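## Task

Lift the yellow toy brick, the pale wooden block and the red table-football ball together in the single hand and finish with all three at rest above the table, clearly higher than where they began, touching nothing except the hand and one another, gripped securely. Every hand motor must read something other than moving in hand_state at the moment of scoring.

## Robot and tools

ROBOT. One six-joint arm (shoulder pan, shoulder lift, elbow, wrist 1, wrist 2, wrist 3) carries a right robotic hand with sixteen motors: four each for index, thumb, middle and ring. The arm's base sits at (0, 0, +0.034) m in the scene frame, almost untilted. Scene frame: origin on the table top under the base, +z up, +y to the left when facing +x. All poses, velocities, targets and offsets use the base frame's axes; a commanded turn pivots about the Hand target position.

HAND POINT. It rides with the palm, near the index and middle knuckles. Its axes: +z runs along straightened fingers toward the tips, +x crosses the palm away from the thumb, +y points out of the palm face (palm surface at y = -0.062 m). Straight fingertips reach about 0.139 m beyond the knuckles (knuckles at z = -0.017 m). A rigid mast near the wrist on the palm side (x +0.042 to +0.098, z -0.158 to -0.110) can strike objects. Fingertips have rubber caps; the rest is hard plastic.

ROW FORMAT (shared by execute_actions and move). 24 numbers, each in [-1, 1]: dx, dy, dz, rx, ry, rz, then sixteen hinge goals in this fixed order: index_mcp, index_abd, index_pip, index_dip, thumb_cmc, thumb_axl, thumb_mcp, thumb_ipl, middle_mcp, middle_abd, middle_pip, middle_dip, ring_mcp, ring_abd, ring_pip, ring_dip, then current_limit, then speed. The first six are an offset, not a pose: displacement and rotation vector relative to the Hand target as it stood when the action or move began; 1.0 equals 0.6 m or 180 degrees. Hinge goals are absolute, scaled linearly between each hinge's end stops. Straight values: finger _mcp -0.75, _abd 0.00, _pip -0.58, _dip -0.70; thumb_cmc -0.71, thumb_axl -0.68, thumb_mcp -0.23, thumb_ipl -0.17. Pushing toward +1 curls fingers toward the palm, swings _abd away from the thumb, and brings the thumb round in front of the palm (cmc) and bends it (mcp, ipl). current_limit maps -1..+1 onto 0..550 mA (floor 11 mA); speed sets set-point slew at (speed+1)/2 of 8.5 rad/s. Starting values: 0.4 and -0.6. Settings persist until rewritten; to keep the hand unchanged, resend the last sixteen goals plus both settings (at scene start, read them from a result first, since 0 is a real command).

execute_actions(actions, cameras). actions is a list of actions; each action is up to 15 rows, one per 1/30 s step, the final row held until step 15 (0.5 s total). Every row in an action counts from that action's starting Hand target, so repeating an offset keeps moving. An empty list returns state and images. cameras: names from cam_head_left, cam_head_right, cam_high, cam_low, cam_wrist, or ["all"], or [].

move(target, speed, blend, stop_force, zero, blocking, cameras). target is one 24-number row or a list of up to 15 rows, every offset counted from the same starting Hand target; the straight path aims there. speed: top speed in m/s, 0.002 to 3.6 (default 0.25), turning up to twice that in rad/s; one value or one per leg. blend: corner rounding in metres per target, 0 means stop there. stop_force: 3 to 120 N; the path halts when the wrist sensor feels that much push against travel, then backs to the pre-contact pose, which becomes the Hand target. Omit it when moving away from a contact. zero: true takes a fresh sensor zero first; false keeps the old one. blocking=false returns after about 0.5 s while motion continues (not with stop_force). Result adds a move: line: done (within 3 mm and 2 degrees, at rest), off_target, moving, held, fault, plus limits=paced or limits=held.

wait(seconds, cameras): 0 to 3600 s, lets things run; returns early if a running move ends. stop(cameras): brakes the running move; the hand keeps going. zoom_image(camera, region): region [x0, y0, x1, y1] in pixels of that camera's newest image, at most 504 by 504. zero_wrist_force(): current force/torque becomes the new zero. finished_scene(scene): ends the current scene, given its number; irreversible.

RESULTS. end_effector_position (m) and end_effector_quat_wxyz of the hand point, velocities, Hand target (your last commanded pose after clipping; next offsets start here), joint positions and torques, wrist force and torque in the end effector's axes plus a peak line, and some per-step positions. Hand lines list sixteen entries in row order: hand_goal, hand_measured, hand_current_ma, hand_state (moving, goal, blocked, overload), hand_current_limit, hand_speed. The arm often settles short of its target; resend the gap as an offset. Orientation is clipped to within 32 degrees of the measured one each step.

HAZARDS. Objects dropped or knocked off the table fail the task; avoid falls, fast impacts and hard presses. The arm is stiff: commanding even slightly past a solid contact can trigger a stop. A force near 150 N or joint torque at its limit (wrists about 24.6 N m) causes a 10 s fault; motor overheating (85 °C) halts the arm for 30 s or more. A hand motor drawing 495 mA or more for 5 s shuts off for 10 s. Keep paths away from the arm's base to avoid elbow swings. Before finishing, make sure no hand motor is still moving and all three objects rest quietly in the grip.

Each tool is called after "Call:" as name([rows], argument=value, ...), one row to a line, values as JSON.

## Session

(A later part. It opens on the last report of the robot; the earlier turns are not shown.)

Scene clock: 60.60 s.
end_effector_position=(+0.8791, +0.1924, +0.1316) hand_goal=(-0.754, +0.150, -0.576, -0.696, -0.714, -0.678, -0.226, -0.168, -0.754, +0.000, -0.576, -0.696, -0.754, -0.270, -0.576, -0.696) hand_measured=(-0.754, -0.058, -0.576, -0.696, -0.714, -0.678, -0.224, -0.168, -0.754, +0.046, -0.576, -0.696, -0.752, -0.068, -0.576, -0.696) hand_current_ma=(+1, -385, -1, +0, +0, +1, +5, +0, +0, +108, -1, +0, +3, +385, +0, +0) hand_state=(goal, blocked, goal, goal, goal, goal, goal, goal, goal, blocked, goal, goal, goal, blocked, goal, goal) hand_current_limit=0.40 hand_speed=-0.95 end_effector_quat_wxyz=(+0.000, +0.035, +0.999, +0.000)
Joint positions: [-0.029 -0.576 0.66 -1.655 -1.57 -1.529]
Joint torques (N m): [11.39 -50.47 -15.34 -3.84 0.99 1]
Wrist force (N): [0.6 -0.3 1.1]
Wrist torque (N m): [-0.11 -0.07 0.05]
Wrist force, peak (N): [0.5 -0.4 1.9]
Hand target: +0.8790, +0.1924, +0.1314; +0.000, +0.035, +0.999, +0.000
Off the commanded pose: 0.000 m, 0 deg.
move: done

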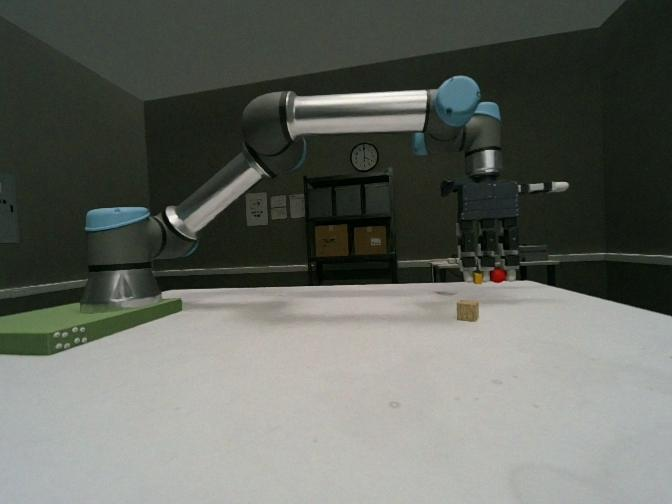

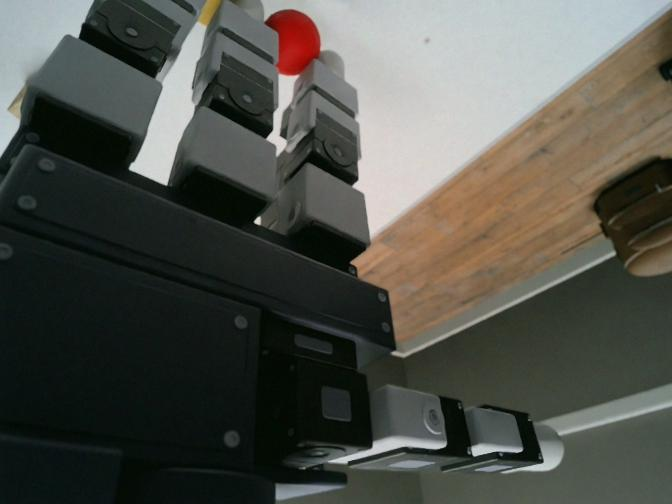

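Call:
wait(seconds=0.05, cameras=["cam_low", "cam_head_left", "cam_head_right", "cam_high"])

Call:
zoom_image(camera="cam_low", region=[448, 290, 488, 330])

Call:
zoom_image(camera="cam_high", region=[230, 210, 310, 270])

Call:
zoom_image(camera="cam_head_left", region=[330, 335, 370, 375])

Call:
zoom_image(camera="cam_head_right", region=[335, 335, 375, 375])

Scene clock: 61.37 s.
end_effector_position=(+0.8790, +0.1924, +0.1314) hand_goal=(-0.754, +0.150, -0.576, -0.696, -0.714, -0.678, -0.226, -0.168, -0.754, +0.000, -0.576, -0.696, -0.754, -0.270, -0.576, -0.696) hand_measured=(-0.754, -0.058, -0.576, -0.696, -0.714, -0.678, -0.224, -0.168, -0.754, +0.046, -0.576, -0.696, -0.752, -0.068, -0.576, -0.696) hand_current_ma=(+1, -385, -1, +0, +0, +1, +5, +0, +0, +108, -1, +0, +3, +385, +0, +0) hand_state=(goal, blocked, goal, goal, goal, goal, goal, goal, goal, blocked, goal, goal, goal, blocked, goal, goal) hand_current_limit=0.40 hand_speed=-0.95 end_effector_quat_wxyz=(+0.000, +0.035, +0.999, +0.000)
Joint positions: [-0.029 -0.576 0.66 -1.655 -1.57 -1.529]
Joint torques (N m): [12.21 -50.42 -15 -0.62 0.53 -1.63]
Wrist force (N): [0.6 -0.4 0.9]
Wrist torque (N m): [-0.12 -0.05 0.05]
Wrist force, peak (N): [0.8 -0.5 1.0]
Hand target: +0.8790, +0.1924, +0.1314; +0.000, +0.035, +0.999, +0.000
Off the commanded pose: 0.000 m, 0 deg.
wait: 0.07 s; at rest from the start
Images, in order (width x height): cam_head_left 672x504, cam_head_right 672x504, cam_high 672x504, cam_low 672x504.

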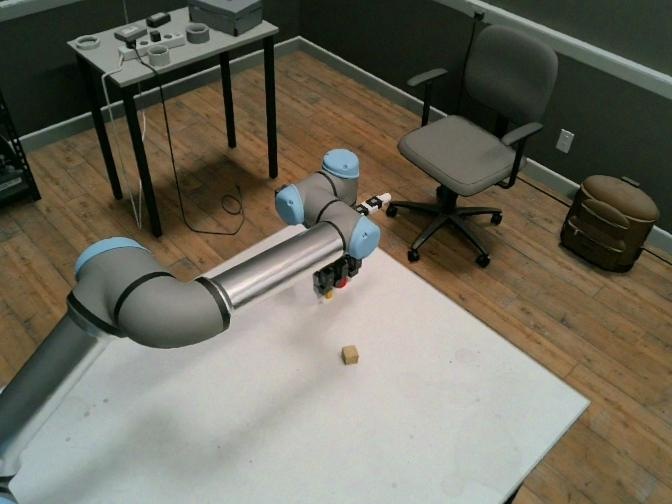

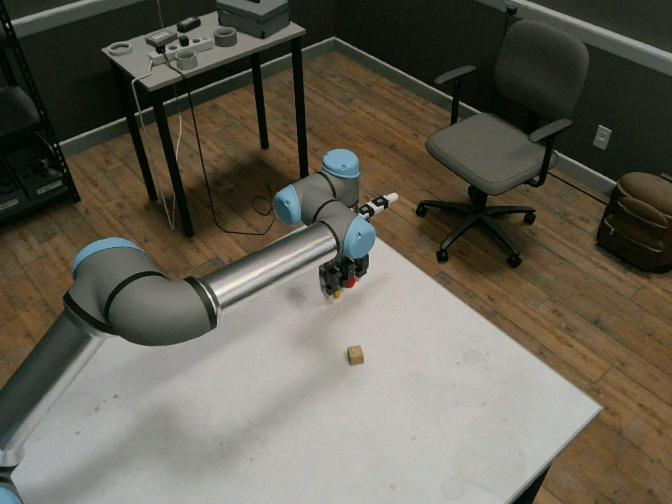

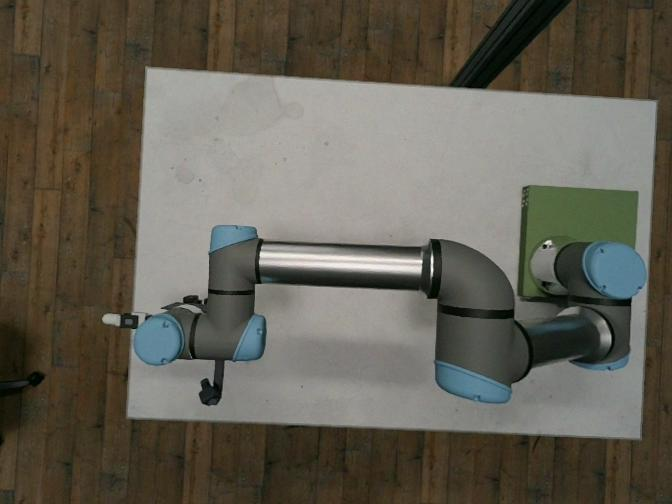

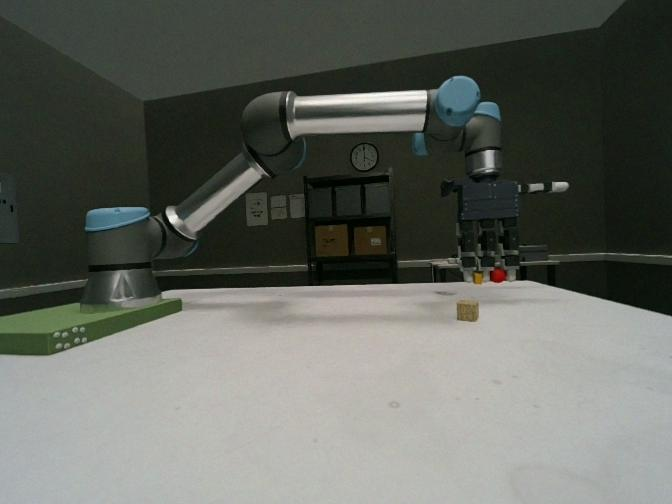

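Scaled by 12.600.

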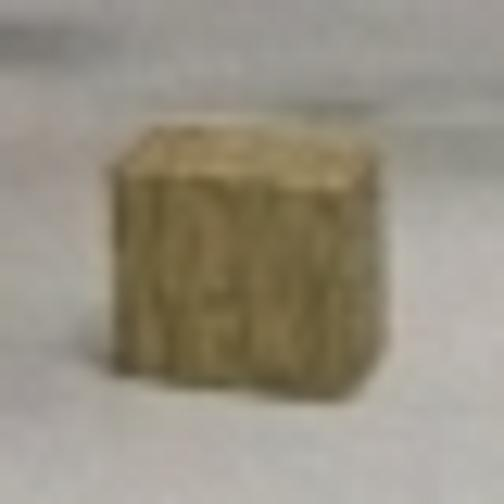

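Scaled by 6.300.

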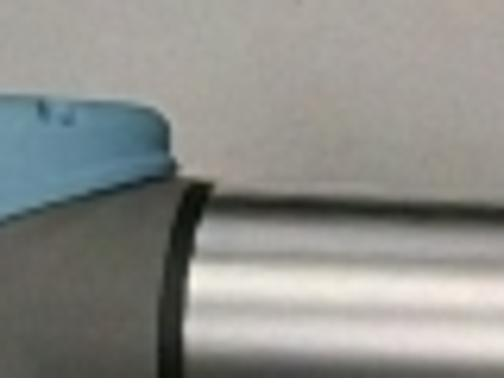

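Scaled by 12.600.

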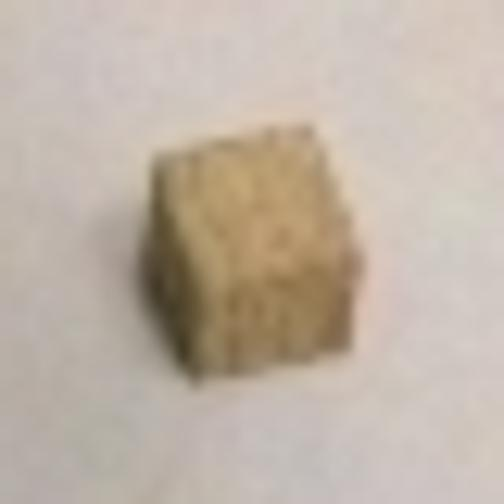

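Scaled by 12.600.

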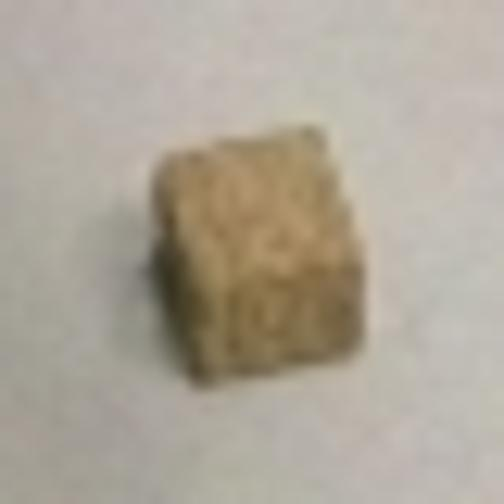

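Call:
move(target=[-0.375, -0.2248, 0.031, 0, 0, 0, -0.754, 0.15, -0.576, -0.696, -0.714, -0.678, -0.226, -0.168, -0.754, 0, -0.576, -0.696, -0.754, -0.27, -0.576, -0.696, 0.4, -0.95], speed=0.25, cameras=["cam_wrist", "cam_low", "cam_head_left", "cam_high"])

Call:
zoom_image(camera="cam_wrist", region=[300, 20, 480, 155])

Call:
zoom_image(camera="cam_high", region=[230, 210, 310, 270])

Call:
zoom_image(camera="cam_low", region=[380, 240, 490, 325])

Scene clock: 67.33 s.
end_effector_position=(+0.6541, +0.0575, +0.1500) hand_goal=(-0.754, +0.150, -0.576, -0.696, -0.714, -0.678, -0.226, -0.168, -0.754, +0.000, -0.576, -0.696, -0.754, -0.270, -0.576, -0.696) hand_measured=(-0.752, -0.058, -0.576, -0.696, -0.714, -0.678, -0.224, -0.168, -0.756, +0.044, -0.576, -0.696, -0.750, -0.070, -0.576, -0.696) hand_current_ma=(+1, -385, -1, +0, +0, +1, +5, +0, -2, +107, -1, +0, +5, +385, +0, +0) hand_state=(goal, blocked, goal, goal, goal, goal, goal, goal, goal, blocked, goal, goal, goal, blocked, goal, goal) hand_current_limit=0.40 hand_speed=-0.95 end_effector_quat_wxyz=(+0.000, +0.035, +0.999, +0.000)
Joint positions: [-0.256 -1.181 1.647 -2.036 -1.57 -1.756]
Joint torques (N m): [4.81 -48.78 -12.72 -1.68 -0.07 0.62]
Wrist force (N): [0.7 -0.6 0.9]
Wrist torque (N m): [-0.12 -0.07 -0.14]
Wrist force, peak (N): [2.2 -1.7 0.8]
Hand target: +0.6540, +0.0575, +0.1500; +0.000, +0.035, +0.999, +0.000
Off the commanded pose: 0.000 m, 0 deg.
move: done
Images, in order (width x height): cam_head_left 672x504, cam_high 672x504, cam_low 672x504, cam_wrist 672x504.

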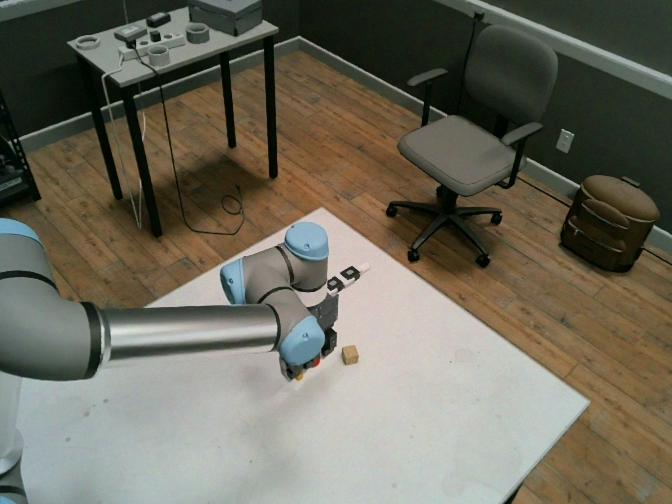

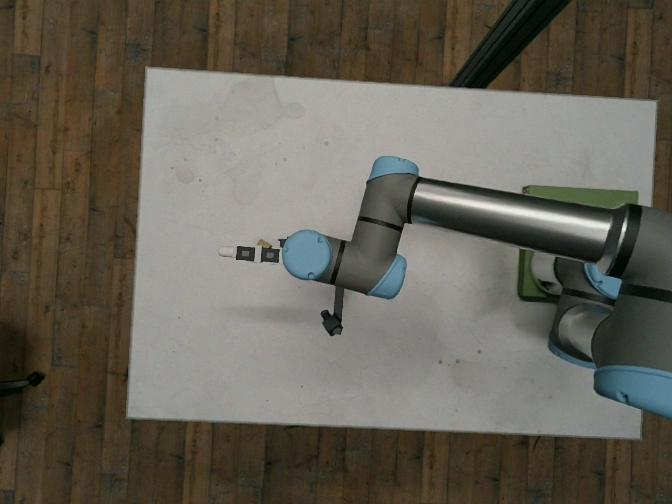

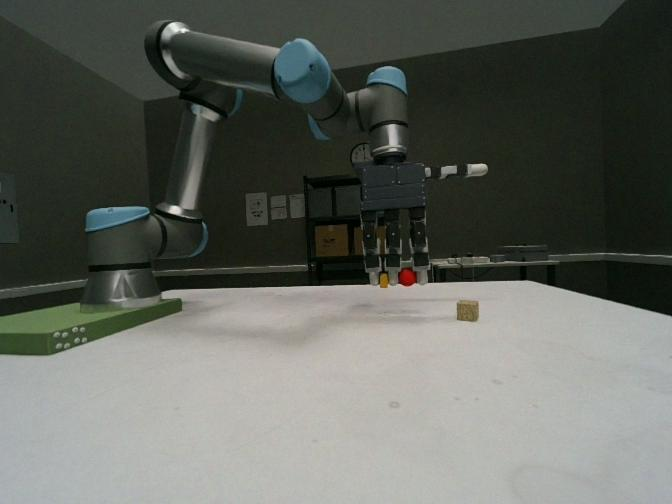

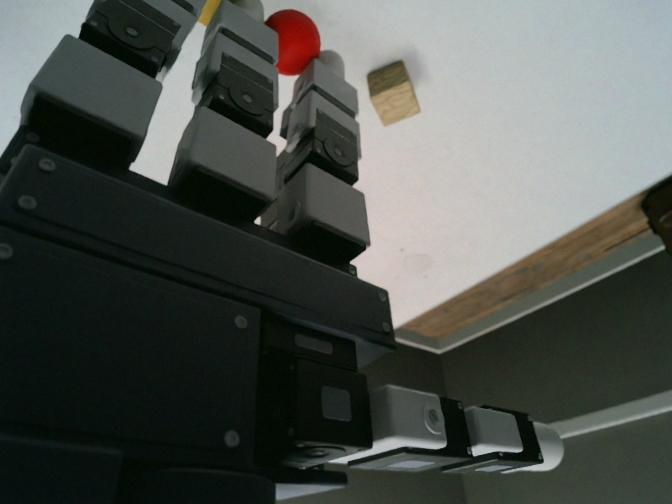

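Scaled by 2.800.

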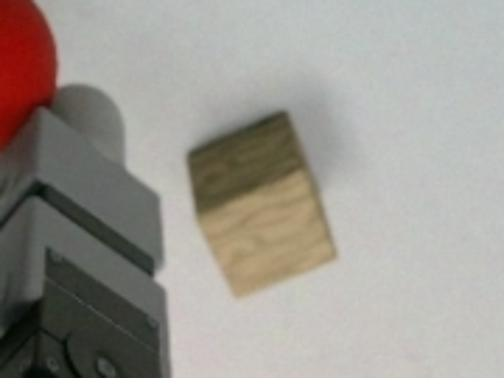

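Scaled by 6.300.

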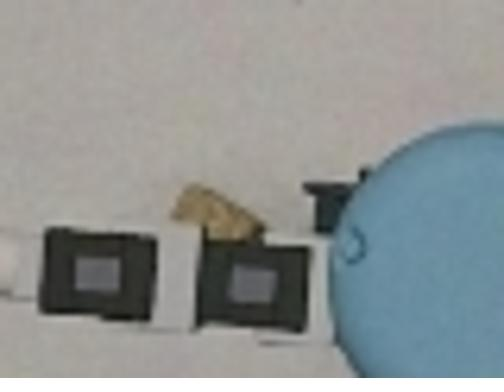

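Scaled by 4.582.

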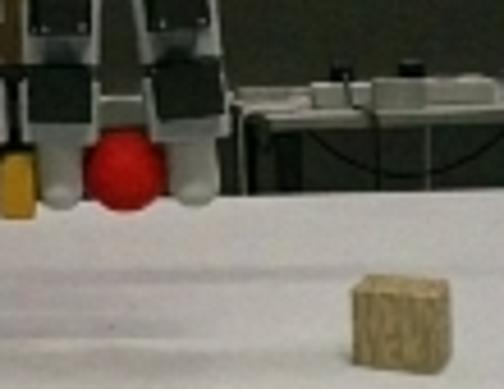

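Call:
move(target=[0.0577, -0.0192, -0.0467, 0, 0, 0, -0.754, 0.15, -0.576, -0.696, -0.714, -0.678, -0.226, -0.168, -0.754, 0, -0.576, -0.696, -0.754, -0.27, -0.576, -0.696, 0.4, -0.95], speed=0.15, cameras=["cam_wrist", "cam_low", "cam_head_left"])

Call:
zoom_image(camera="cam_wrist", region=[270, 0, 450, 135])

Call:
zoom_image(camera="cam_low", region=[390, 260, 490, 335])

Call:
zoom_image(camera="cam_head_left", region=[270, 320, 390, 410])

Scene clock: 73.90 s.
end_effector_position=(+0.6886, +0.0459, +0.1220) hand_goal=(-0.754, +0.150, -0.576, -0.696, -0.714, -0.678, -0.226, -0.168, -0.754, +0.000, -0.576, -0.696, -0.754, -0.270, -0.576, -0.696) hand_measured=(-0.752, -0.058, -0.576, -0.696, -0.714, -0.678, -0.224, -0.168, -0.756, +0.044, -0.576, -0.696, -0.750, -0.070, -0.576, -0.696) hand_current_ma=(+1, -385, -1, +0, +0, +1, +5, +0, -2, +107, -1, +0, +5, +385, +0, +0) hand_state=(goal, blocked, goal, goal, goal, goal, goal, goal, goal, blocked, goal, goal, goal, blocked, goal, goal) hand_current_limit=0.40 hand_speed=-0.95 end_effector_quat_wxyz=(+0.000, +0.035, +0.999, +0.000)
Joint positions: [-0.26 -1.076 1.567 -2.062 -1.57 -1.76]
Joint torques (N m): [6.36 -37.89 -16.91 -1.22 -0.93 0.22]
Wrist force (N): [0.2 -0.5 1.0]
Wrist torque (N m): [-0.11 -0.01 0.05]
Wrist force, peak (N): [-0.5 -0.9 1.8]
Hand target: +0.6886, +0.0460, +0.1220; +0.000, +0.035, +0.999, +0.000
Off the commanded pose: 0.000 m, 0 deg.
move: done
Images, in order (width x height): cam_head_left 672x504, cam_low 672x504, cam_wrist 672x504.

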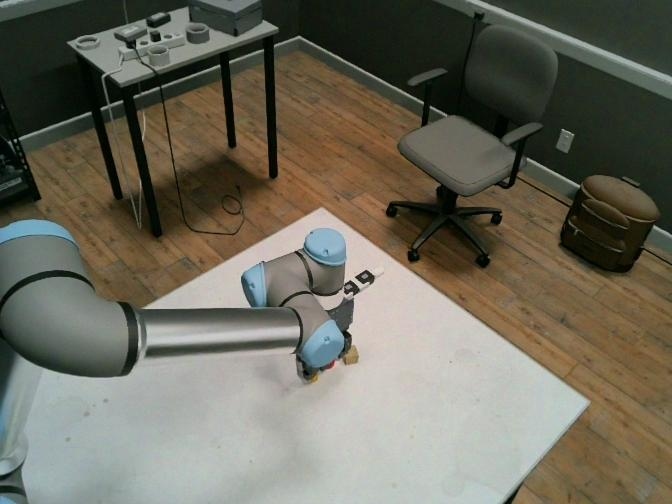

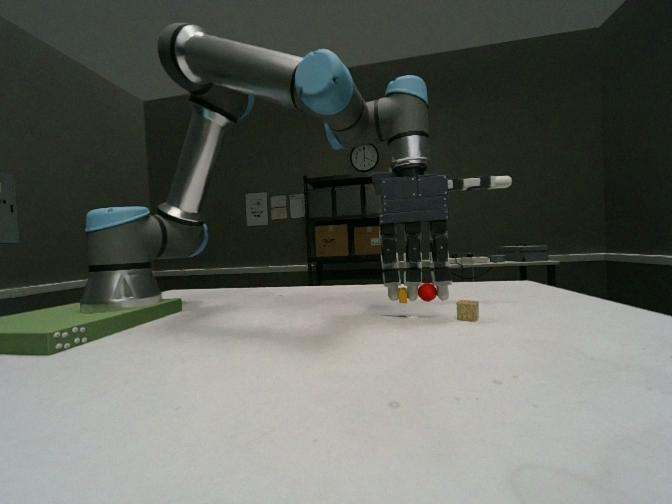

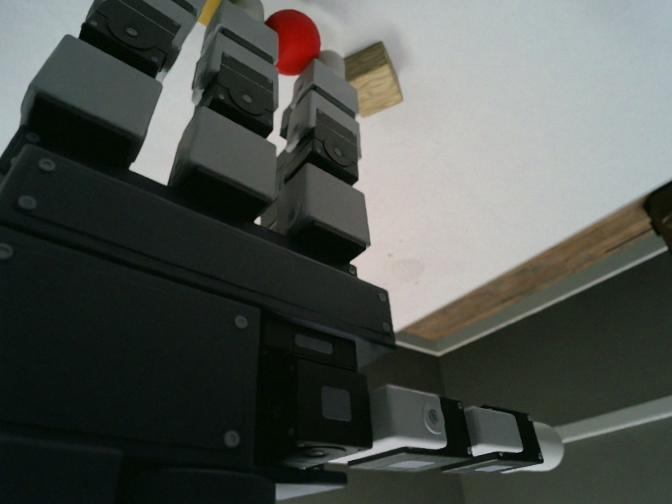

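Scaled by 2.800.

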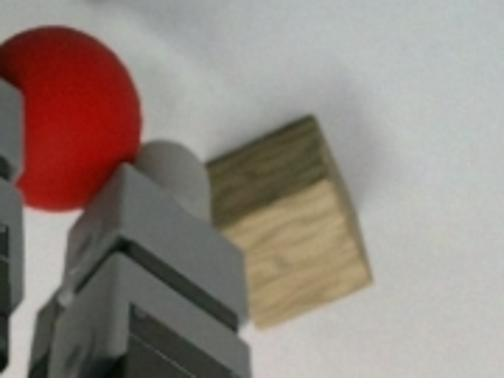

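Scaled by 5.040.

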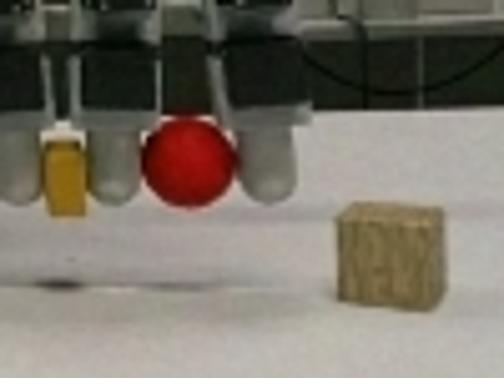

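Scaled by 4.200.

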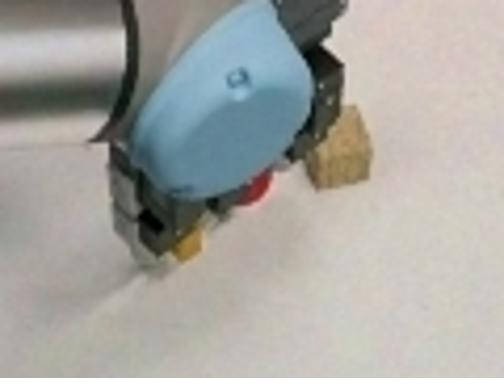

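Call:
move([
  [0, -0.02, 0.15, 0, 0, 0, 0.7, 0.15, -0.576, -0.696, 0.414, -0.678, -0.393, -0.168, 0.7, 0, -0.576, -0.696, 0.7, -0.27, -0.576, -0.696, 0.4, -0.85],
  [0.239, -0.215, 0.0467, -0.4751, -0.1776, 0.4436, 0.7, 0.15, -0.576, -0.696, 0.414, -0.678, -0.393, -0.168, 0.7, 0, -0.576, -0.696, 0.7, -0.27, -0.576, -0.696, 0.4, -0.85],
], speed=0.3, blend=[0.04, 0], cameras=["all"])

Call:
zoom_image(camera="cam_low", region=[400, 200, 540, 335])

Call:
zoom_image(camera="cam_wrist", region=[150, 0, 520, 300])

Scene clock: 88.70 s.
end_effector_position=(+0.8320, -0.0832, +0.1500) hand_goal=(+0.700, +0.150, -0.576, -0.696, +0.414, -0.678, -0.394, -0.168, +0.700, +0.000, -0.576, -0.696, +0.700, -0.270, -0.576, -0.696) hand_measured=(+0.694, -0.058, -0.576, -0.696, +0.414, -0.678, -0.388, -0.168, +0.682, +0.044, -0.578, -0.696, +0.694, -0.070, -0.576, -0.696) hand_current_ma=(-10, -385, -1, +0, +0, +1, +11, +0, -43, +104, -2, +0, -12, +385, +0, +0) hand_state=(goal, blocked, goal, goal, goal, goal, goal, goal, goal, blocked, goal, goal, goal, blocked, goal, goal) hand_current_limit=0.40 hand_speed=-0.85 end_effector_quat_wxyz=(-0.251, +0.556, -0.510, +0.606)
Joint positions: [-0.204 -0.709 1.469 -3.76 -1.716 -3.557]
Joint torques (N m): [13.26 -60.5 -7.65 -3.15 1.15 -1.62]
Wrist force (N): [0.3 0.9 -0.4]
Wrist torque (N m): [0.42 0.06 -0.02]
Wrist force, peak (N): [0.5 0.3 3.3]
Hand target: +0.8320, -0.0830, +0.1500; -0.251, +0.556, -0.510, +0.606
Off the commanded pose: 0.000 m, 0 deg.
move: done

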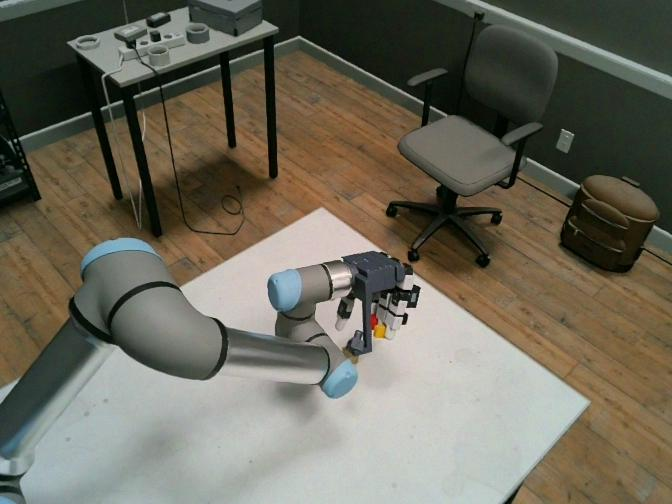

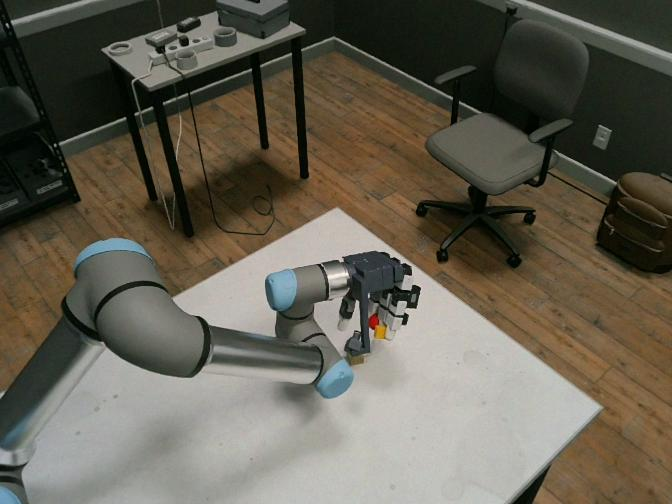

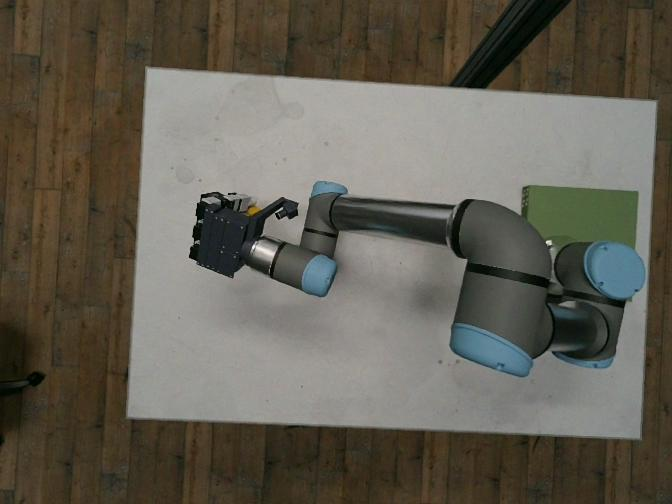

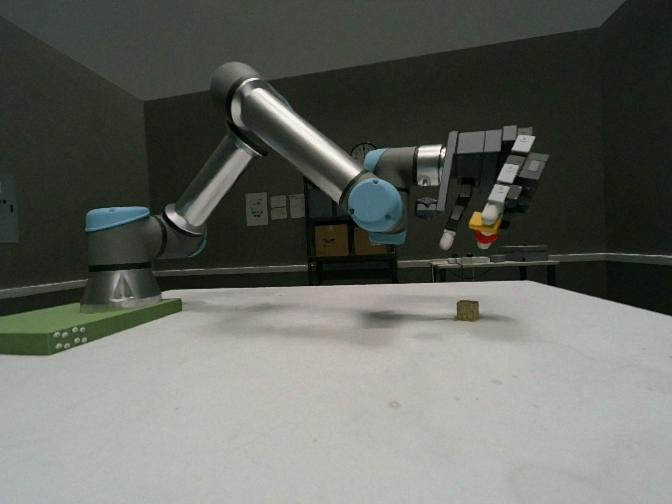

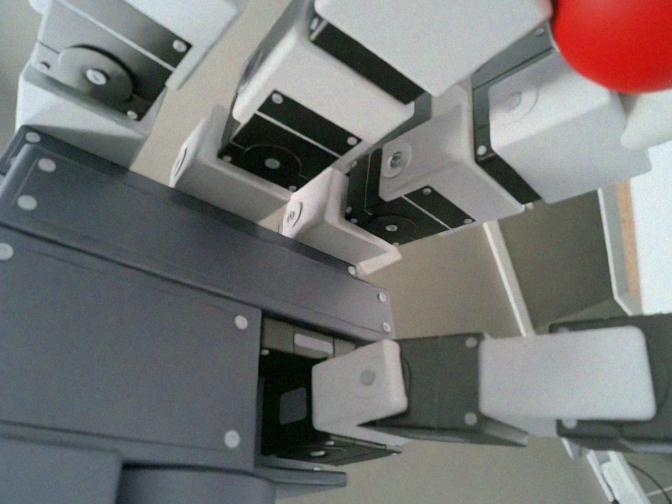

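Scaled by 3.600.

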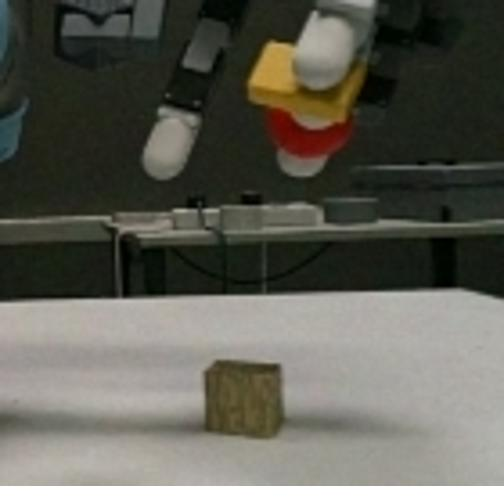

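Scaled by 1.362.

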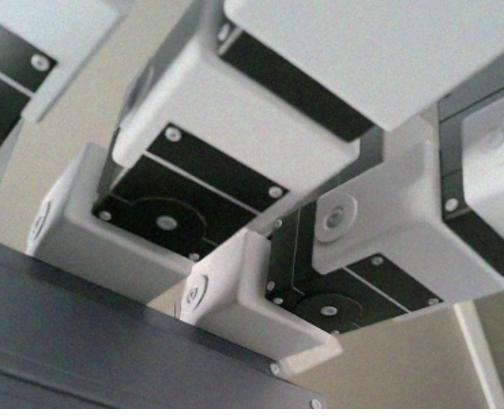

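Call:
move(target=[0.0043, -0.0025, -0.1575, 0, 0, 0, 0.7, 0.15, -0.576, -0.696, 0.414, -0.678, -0.393, -0.168, 0.7, 0, -0.576, -0.696, 0.7, -0.27, -0.576, -0.696, 0.4, -0.85], speed=0.12, cameras=["cam_low", "cam_head_left", "cam_head_right", "cam_wrist"])

Call:
zoom_image(camera="cam_low", region=[430, 240, 520, 330])

Call:
zoom_image(camera="cam_head_left", region=[320, 290, 420, 380])

Call:
zoom_image(camera="cam_head_right", region=[320, 290, 420, 380])

Scene clock: 91.23 s.
end_effector_position=(+0.8347, -0.0846, +0.0556) hand_goal=(+0.700, +0.150, -0.576, -0.696, +0.414, -0.678, -0.394, -0.168, +0.700, +0.000, -0.576, -0.696, +0.700, -0.270, -0.576, -0.696) hand_measured=(+0.694, -0.058, -0.576, -0.696, +0.414, -0.678, -0.390, -0.168, +0.682, +0.044, -0.578, -0.696, +0.694, -0.070, -0.576, -0.696) hand_current_ma=(-9, -385, -1, +0, +0, +1, +10, +0, -41, +104, -2, +0, -10, +385, +0, +0) hand_state=(goal, blocked, goal, goal, goal, goal, goal, goal, goal, blocked, goal, goal, goal, blocked, goal, goal) hand_current_limit=0.40 hand_speed=-0.85 end_effector_quat_wxyz=(-0.251, +0.556, -0.510, +0.606)
Joint positions: [-0.205 -0.54 1.436 -3.896 -1.714 -3.557]
Joint torques (N m): [-8.67 -55.57 -6.93 -1.32 0.55 -2.74]
Wrist force (N): [0.3 0.8 -0.3]
Wrist torque (N m): [0.39 0.06 0.00]
Wrist force, peak (N): [-0.1 2.3 -0.4]
Hand target: +0.8346, -0.0845, +0.0555; -0.251, +0.556, -0.510, +0.606
Off the commanded pose: 0.000 m, 0 deg.
move: done
Images, in order (width x height): cam_head_left 672x504, cam_head_right 672x504, cam_low 672x504, cam_wrist 672x504.

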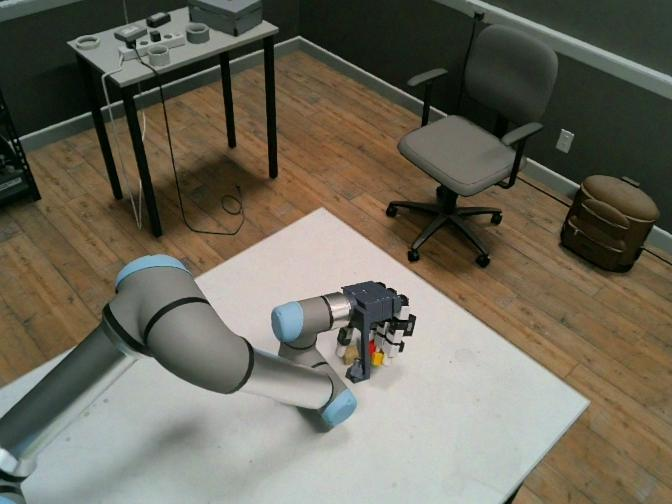

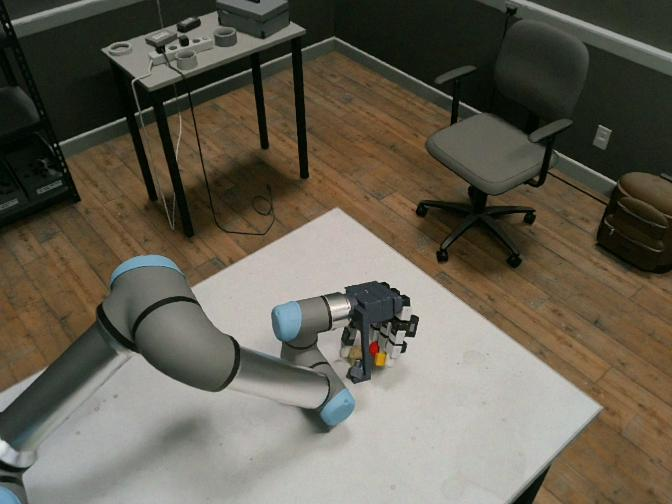

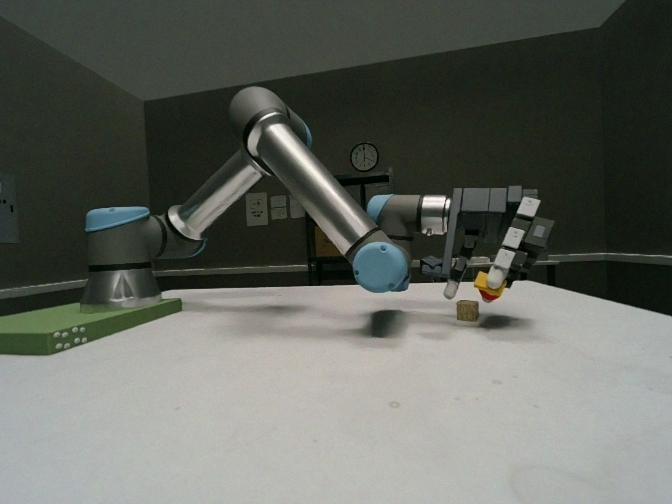

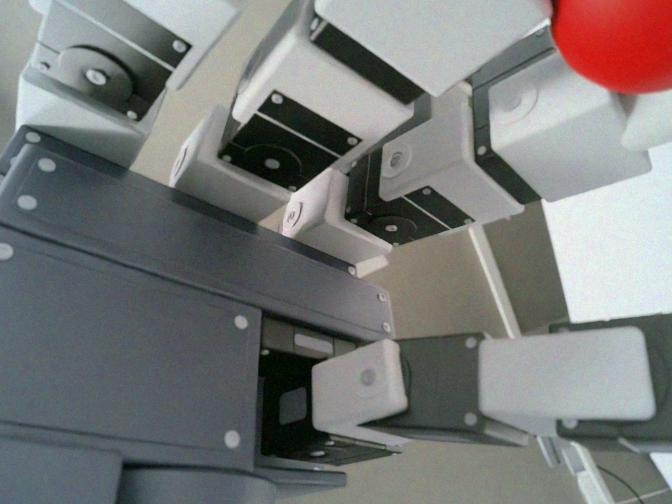

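Scaled by 5.600.

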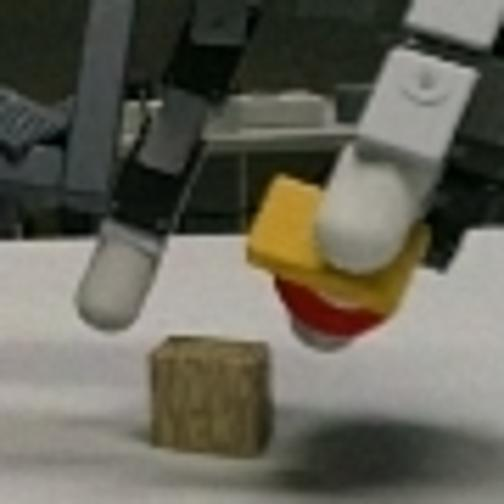

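Scaled by 5.040.

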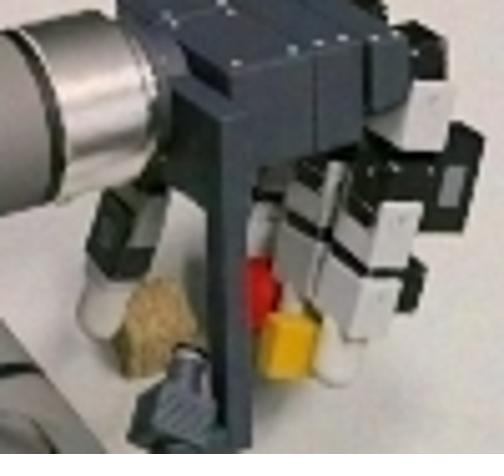

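Scaled by 5.040.

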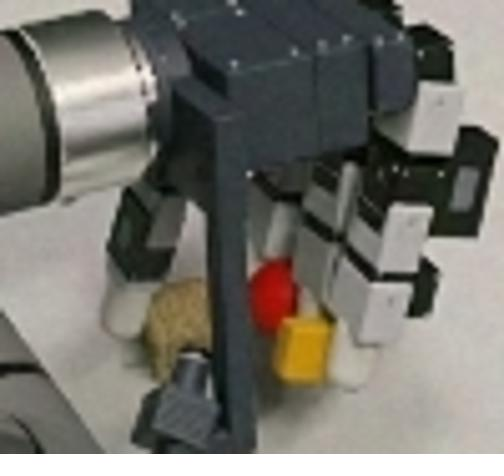

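Call:
move(target=[0.0012, 0.0022, -0.0483, 0, 0, 0, 0.7, 0.15, -0.576, -0.696, 0.414, -0.678, -0.393, -0.168, 0.7, 0, -0.576, -0.696, 0.7, -0.27, -0.576, -0.696, 0.4, -0.85], speed=0.06, stop_force=6, cameras=["cam_low", "cam_head_left", "cam_head_right"])

Call:
zoom_image(camera="cam_low", region=[430, 250, 520, 340])

Call:
zoom_image(camera="cam_head_left", region=[320, 300, 420, 390])

Call:
zoom_image(camera="cam_head_right", region=[320, 300, 420, 390])

Scene clock: 94.07 s.
end_effector_position=(+0.8353, -0.0832, +0.0265) hand_goal=(+0.700, +0.150, -0.576, -0.696, +0.414, -0.678, -0.394, -0.168, +0.700, +0.000, -0.576, -0.696, +0.700, -0.270, -0.576, -0.696) hand_measured=(+0.694, -0.058, -0.576, -0.696, +0.414, -0.678, -0.394, -0.170, +0.682, +0.044, -0.578, -0.696, +0.694, -0.070, -0.576, -0.696) hand_current_ma=(-9, -385, -1, +0, +0, +1, -1, -4, -41, +104, -2, +0, -10, +385, +0, +0) hand_state=(goal, blocked, goal, goal, goal, goal, goal, goal, goal, blocked, goal, goal, goal, blocked, goal, goal) hand_current_limit=0.40 hand_speed=-0.85 end_effector_quat_wxyz=(-0.251, +0.556, -0.510, +0.606)
Joint positions: [-0.203 -0.484 1.416 -3.931 -1.716 -3.557]
Joint torques (N m): [3.07 -67.32 -4.39 -0.47 0.82 2.21]
Wrist force (N): [0.5 1.2 -0.4]
Wrist torque (N m): [0.45 0.03 0.01]
Wrist force, peak (N): [0.7 0.0 -1.5]
Hand target: +0.8353, -0.0832, +0.0265; -0.251, +0.556, -0.510, +0.606
Off the commanded pose: 0.000 m, 0 deg.
move: done
Images, in order (width x height): cam_head_left 672x504, cam_head_right 672x504, cam_low 672x504.

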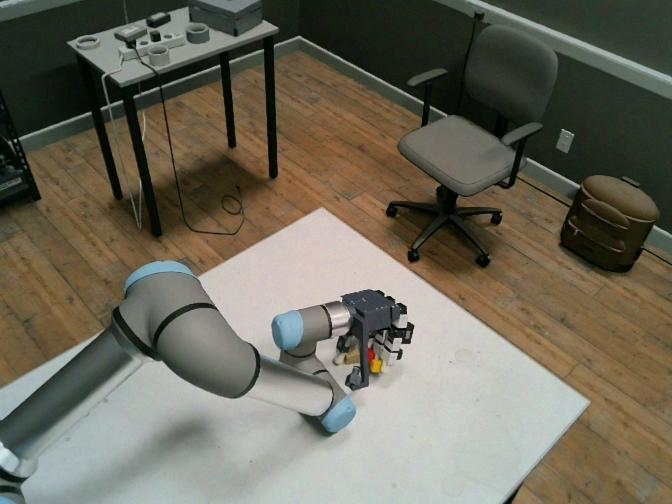

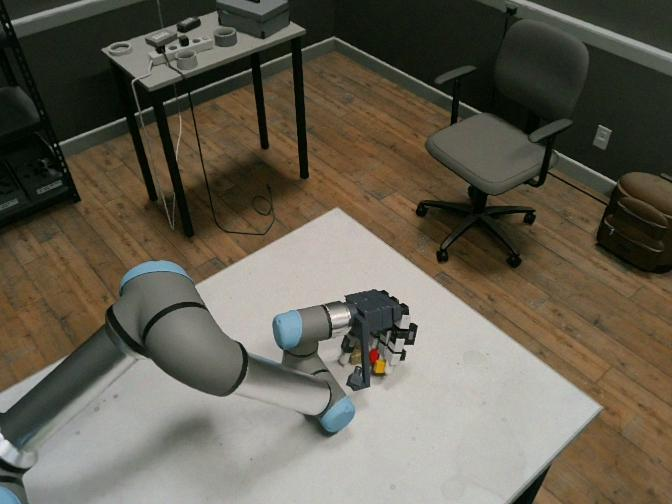

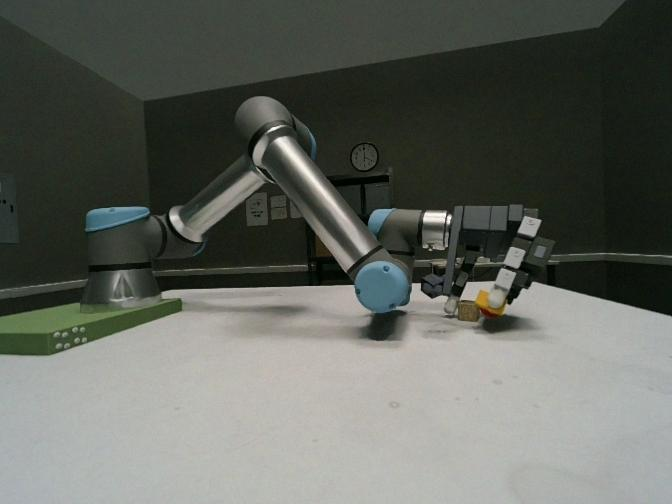

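Scaled by 5.600.

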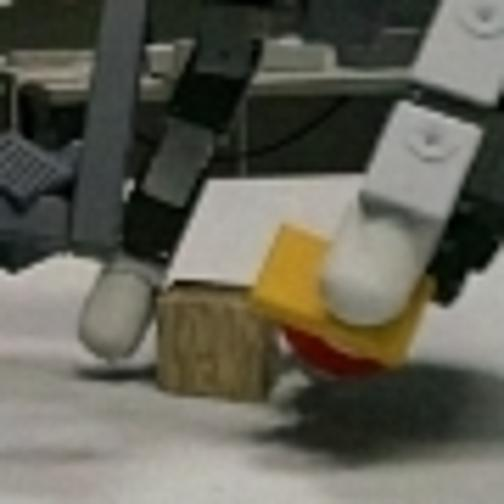

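Scaled by 5.040.

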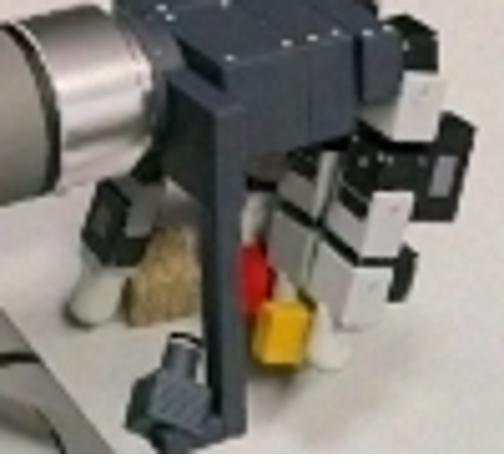

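Scaled by 5.040.

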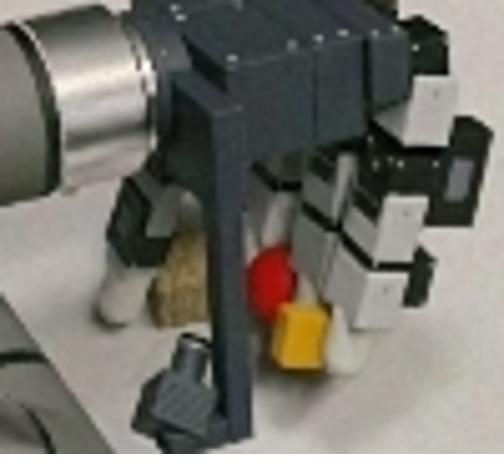

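Call:
zoom_image(camera="cam_low", region=[440, 290, 490, 330])

Call:
zoom_image(camera="cam_head_right", region=[330, 330, 400, 380])

Scaled by 10.080.

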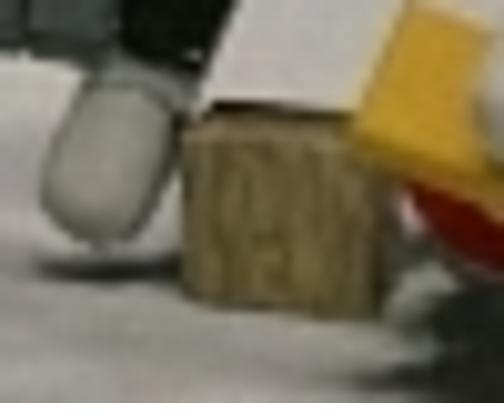

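Scaled by 7.200.

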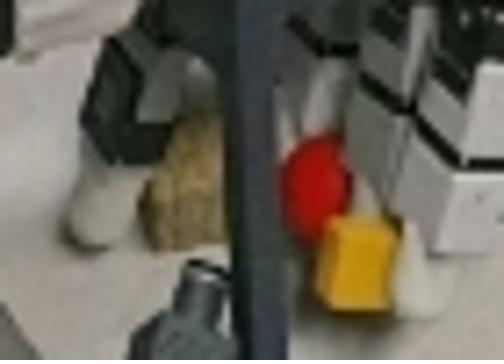

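Call:
move(target=[-0.0044, 0.0024, 0, 0, 0, 0, 0.7, 0.15, -0.576, -0.696, 0.414, -0.678, -0.393, -0.168, 0.7, 0, -0.576, -0.696, 0.7, -0.27, -0.576, -0.696, 0.4, -0.85], speed=0.02, stop_force=4, cameras=["cam_low", "cam_head_right"])

Call:
zoom_image(camera="cam_low", region=[440, 290, 490, 330])

Call:
zoom_image(camera="cam_head_right", region=[330, 330, 400, 380])

Scene clock: 98.60 s.
end_effector_position=(+0.8327, -0.0818, +0.0265) hand_goal=(+0.700, +0.150, -0.576, -0.696, +0.414, -0.678, -0.394, -0.168, +0.700, +0.000, -0.576, -0.696, +0.700, -0.270, -0.576, -0.696) hand_measured=(+0.694, -0.058, -0.576, -0.696, +0.414, -0.678, -0.394, -0.170, +0.682, +0.044, -0.578, -0.696, +0.694, -0.070, -0.576, -0.696) hand_current_ma=(-9, -385, -1, +0, +0, +1, -1, -3, -41, +104, -2, +0, -10, +385, +0, +0) hand_state=(goal, blocked, goal, goal, goal, goal, goal, goal, goal, blocked, goal, goal, goal, blocked, goal, goal) hand_current_limit=0.40 hand_speed=-0.85 end_effector_quat_wxyz=(-0.251, +0.556, -0.510, +0.606)
Joint positions: [-0.201 -0.488 1.425 -3.938 -1.718 -3.557]
Joint torques (N m): [8.84 -46.98 -26.91 -0.29 0.55 1.82]
Wrist force (N): [0.4 0.9 -0.1]
Wrist torque (N m): [0.38 0.05 -0.03]
Wrist force, peak (N): [0.4 1.3 -0.5]
Hand target: +0.8327, -0.0818, +0.0265; -0.251, +0.556, -0.510, +0.606
Off the commanded pose: 0.000 m, 0 deg.
move: done
Images, in order (width x height): cam_head_right 672x504, cam_low 672x504.

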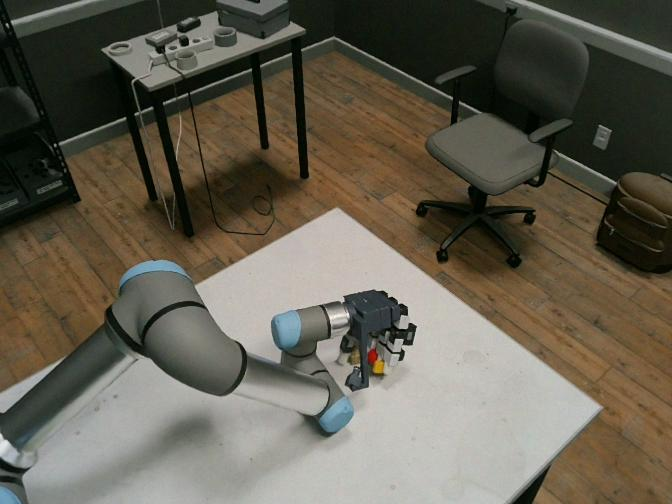

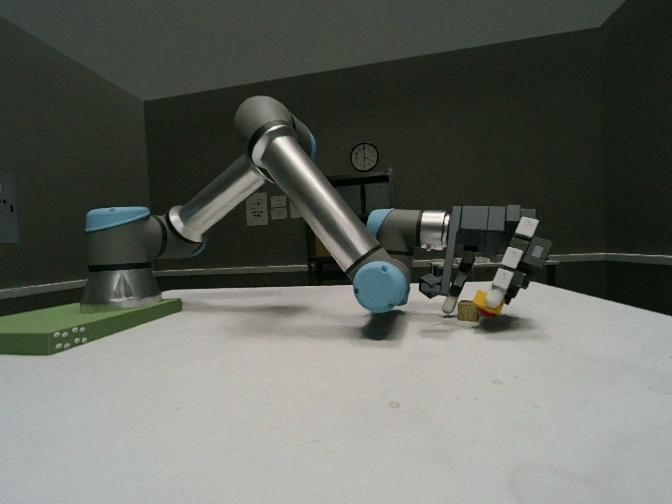

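Scaled by 10.080.

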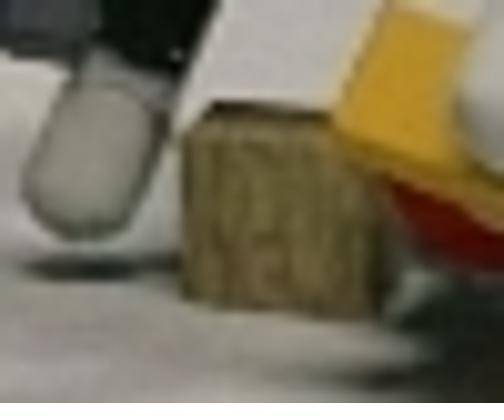

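Scaled by 7.200.

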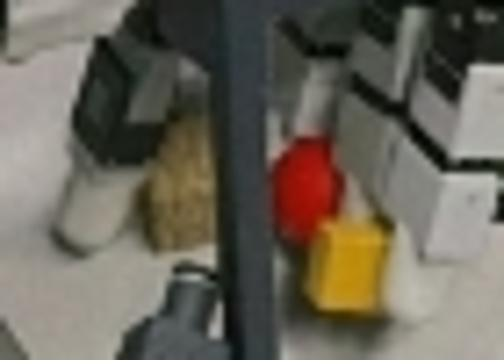

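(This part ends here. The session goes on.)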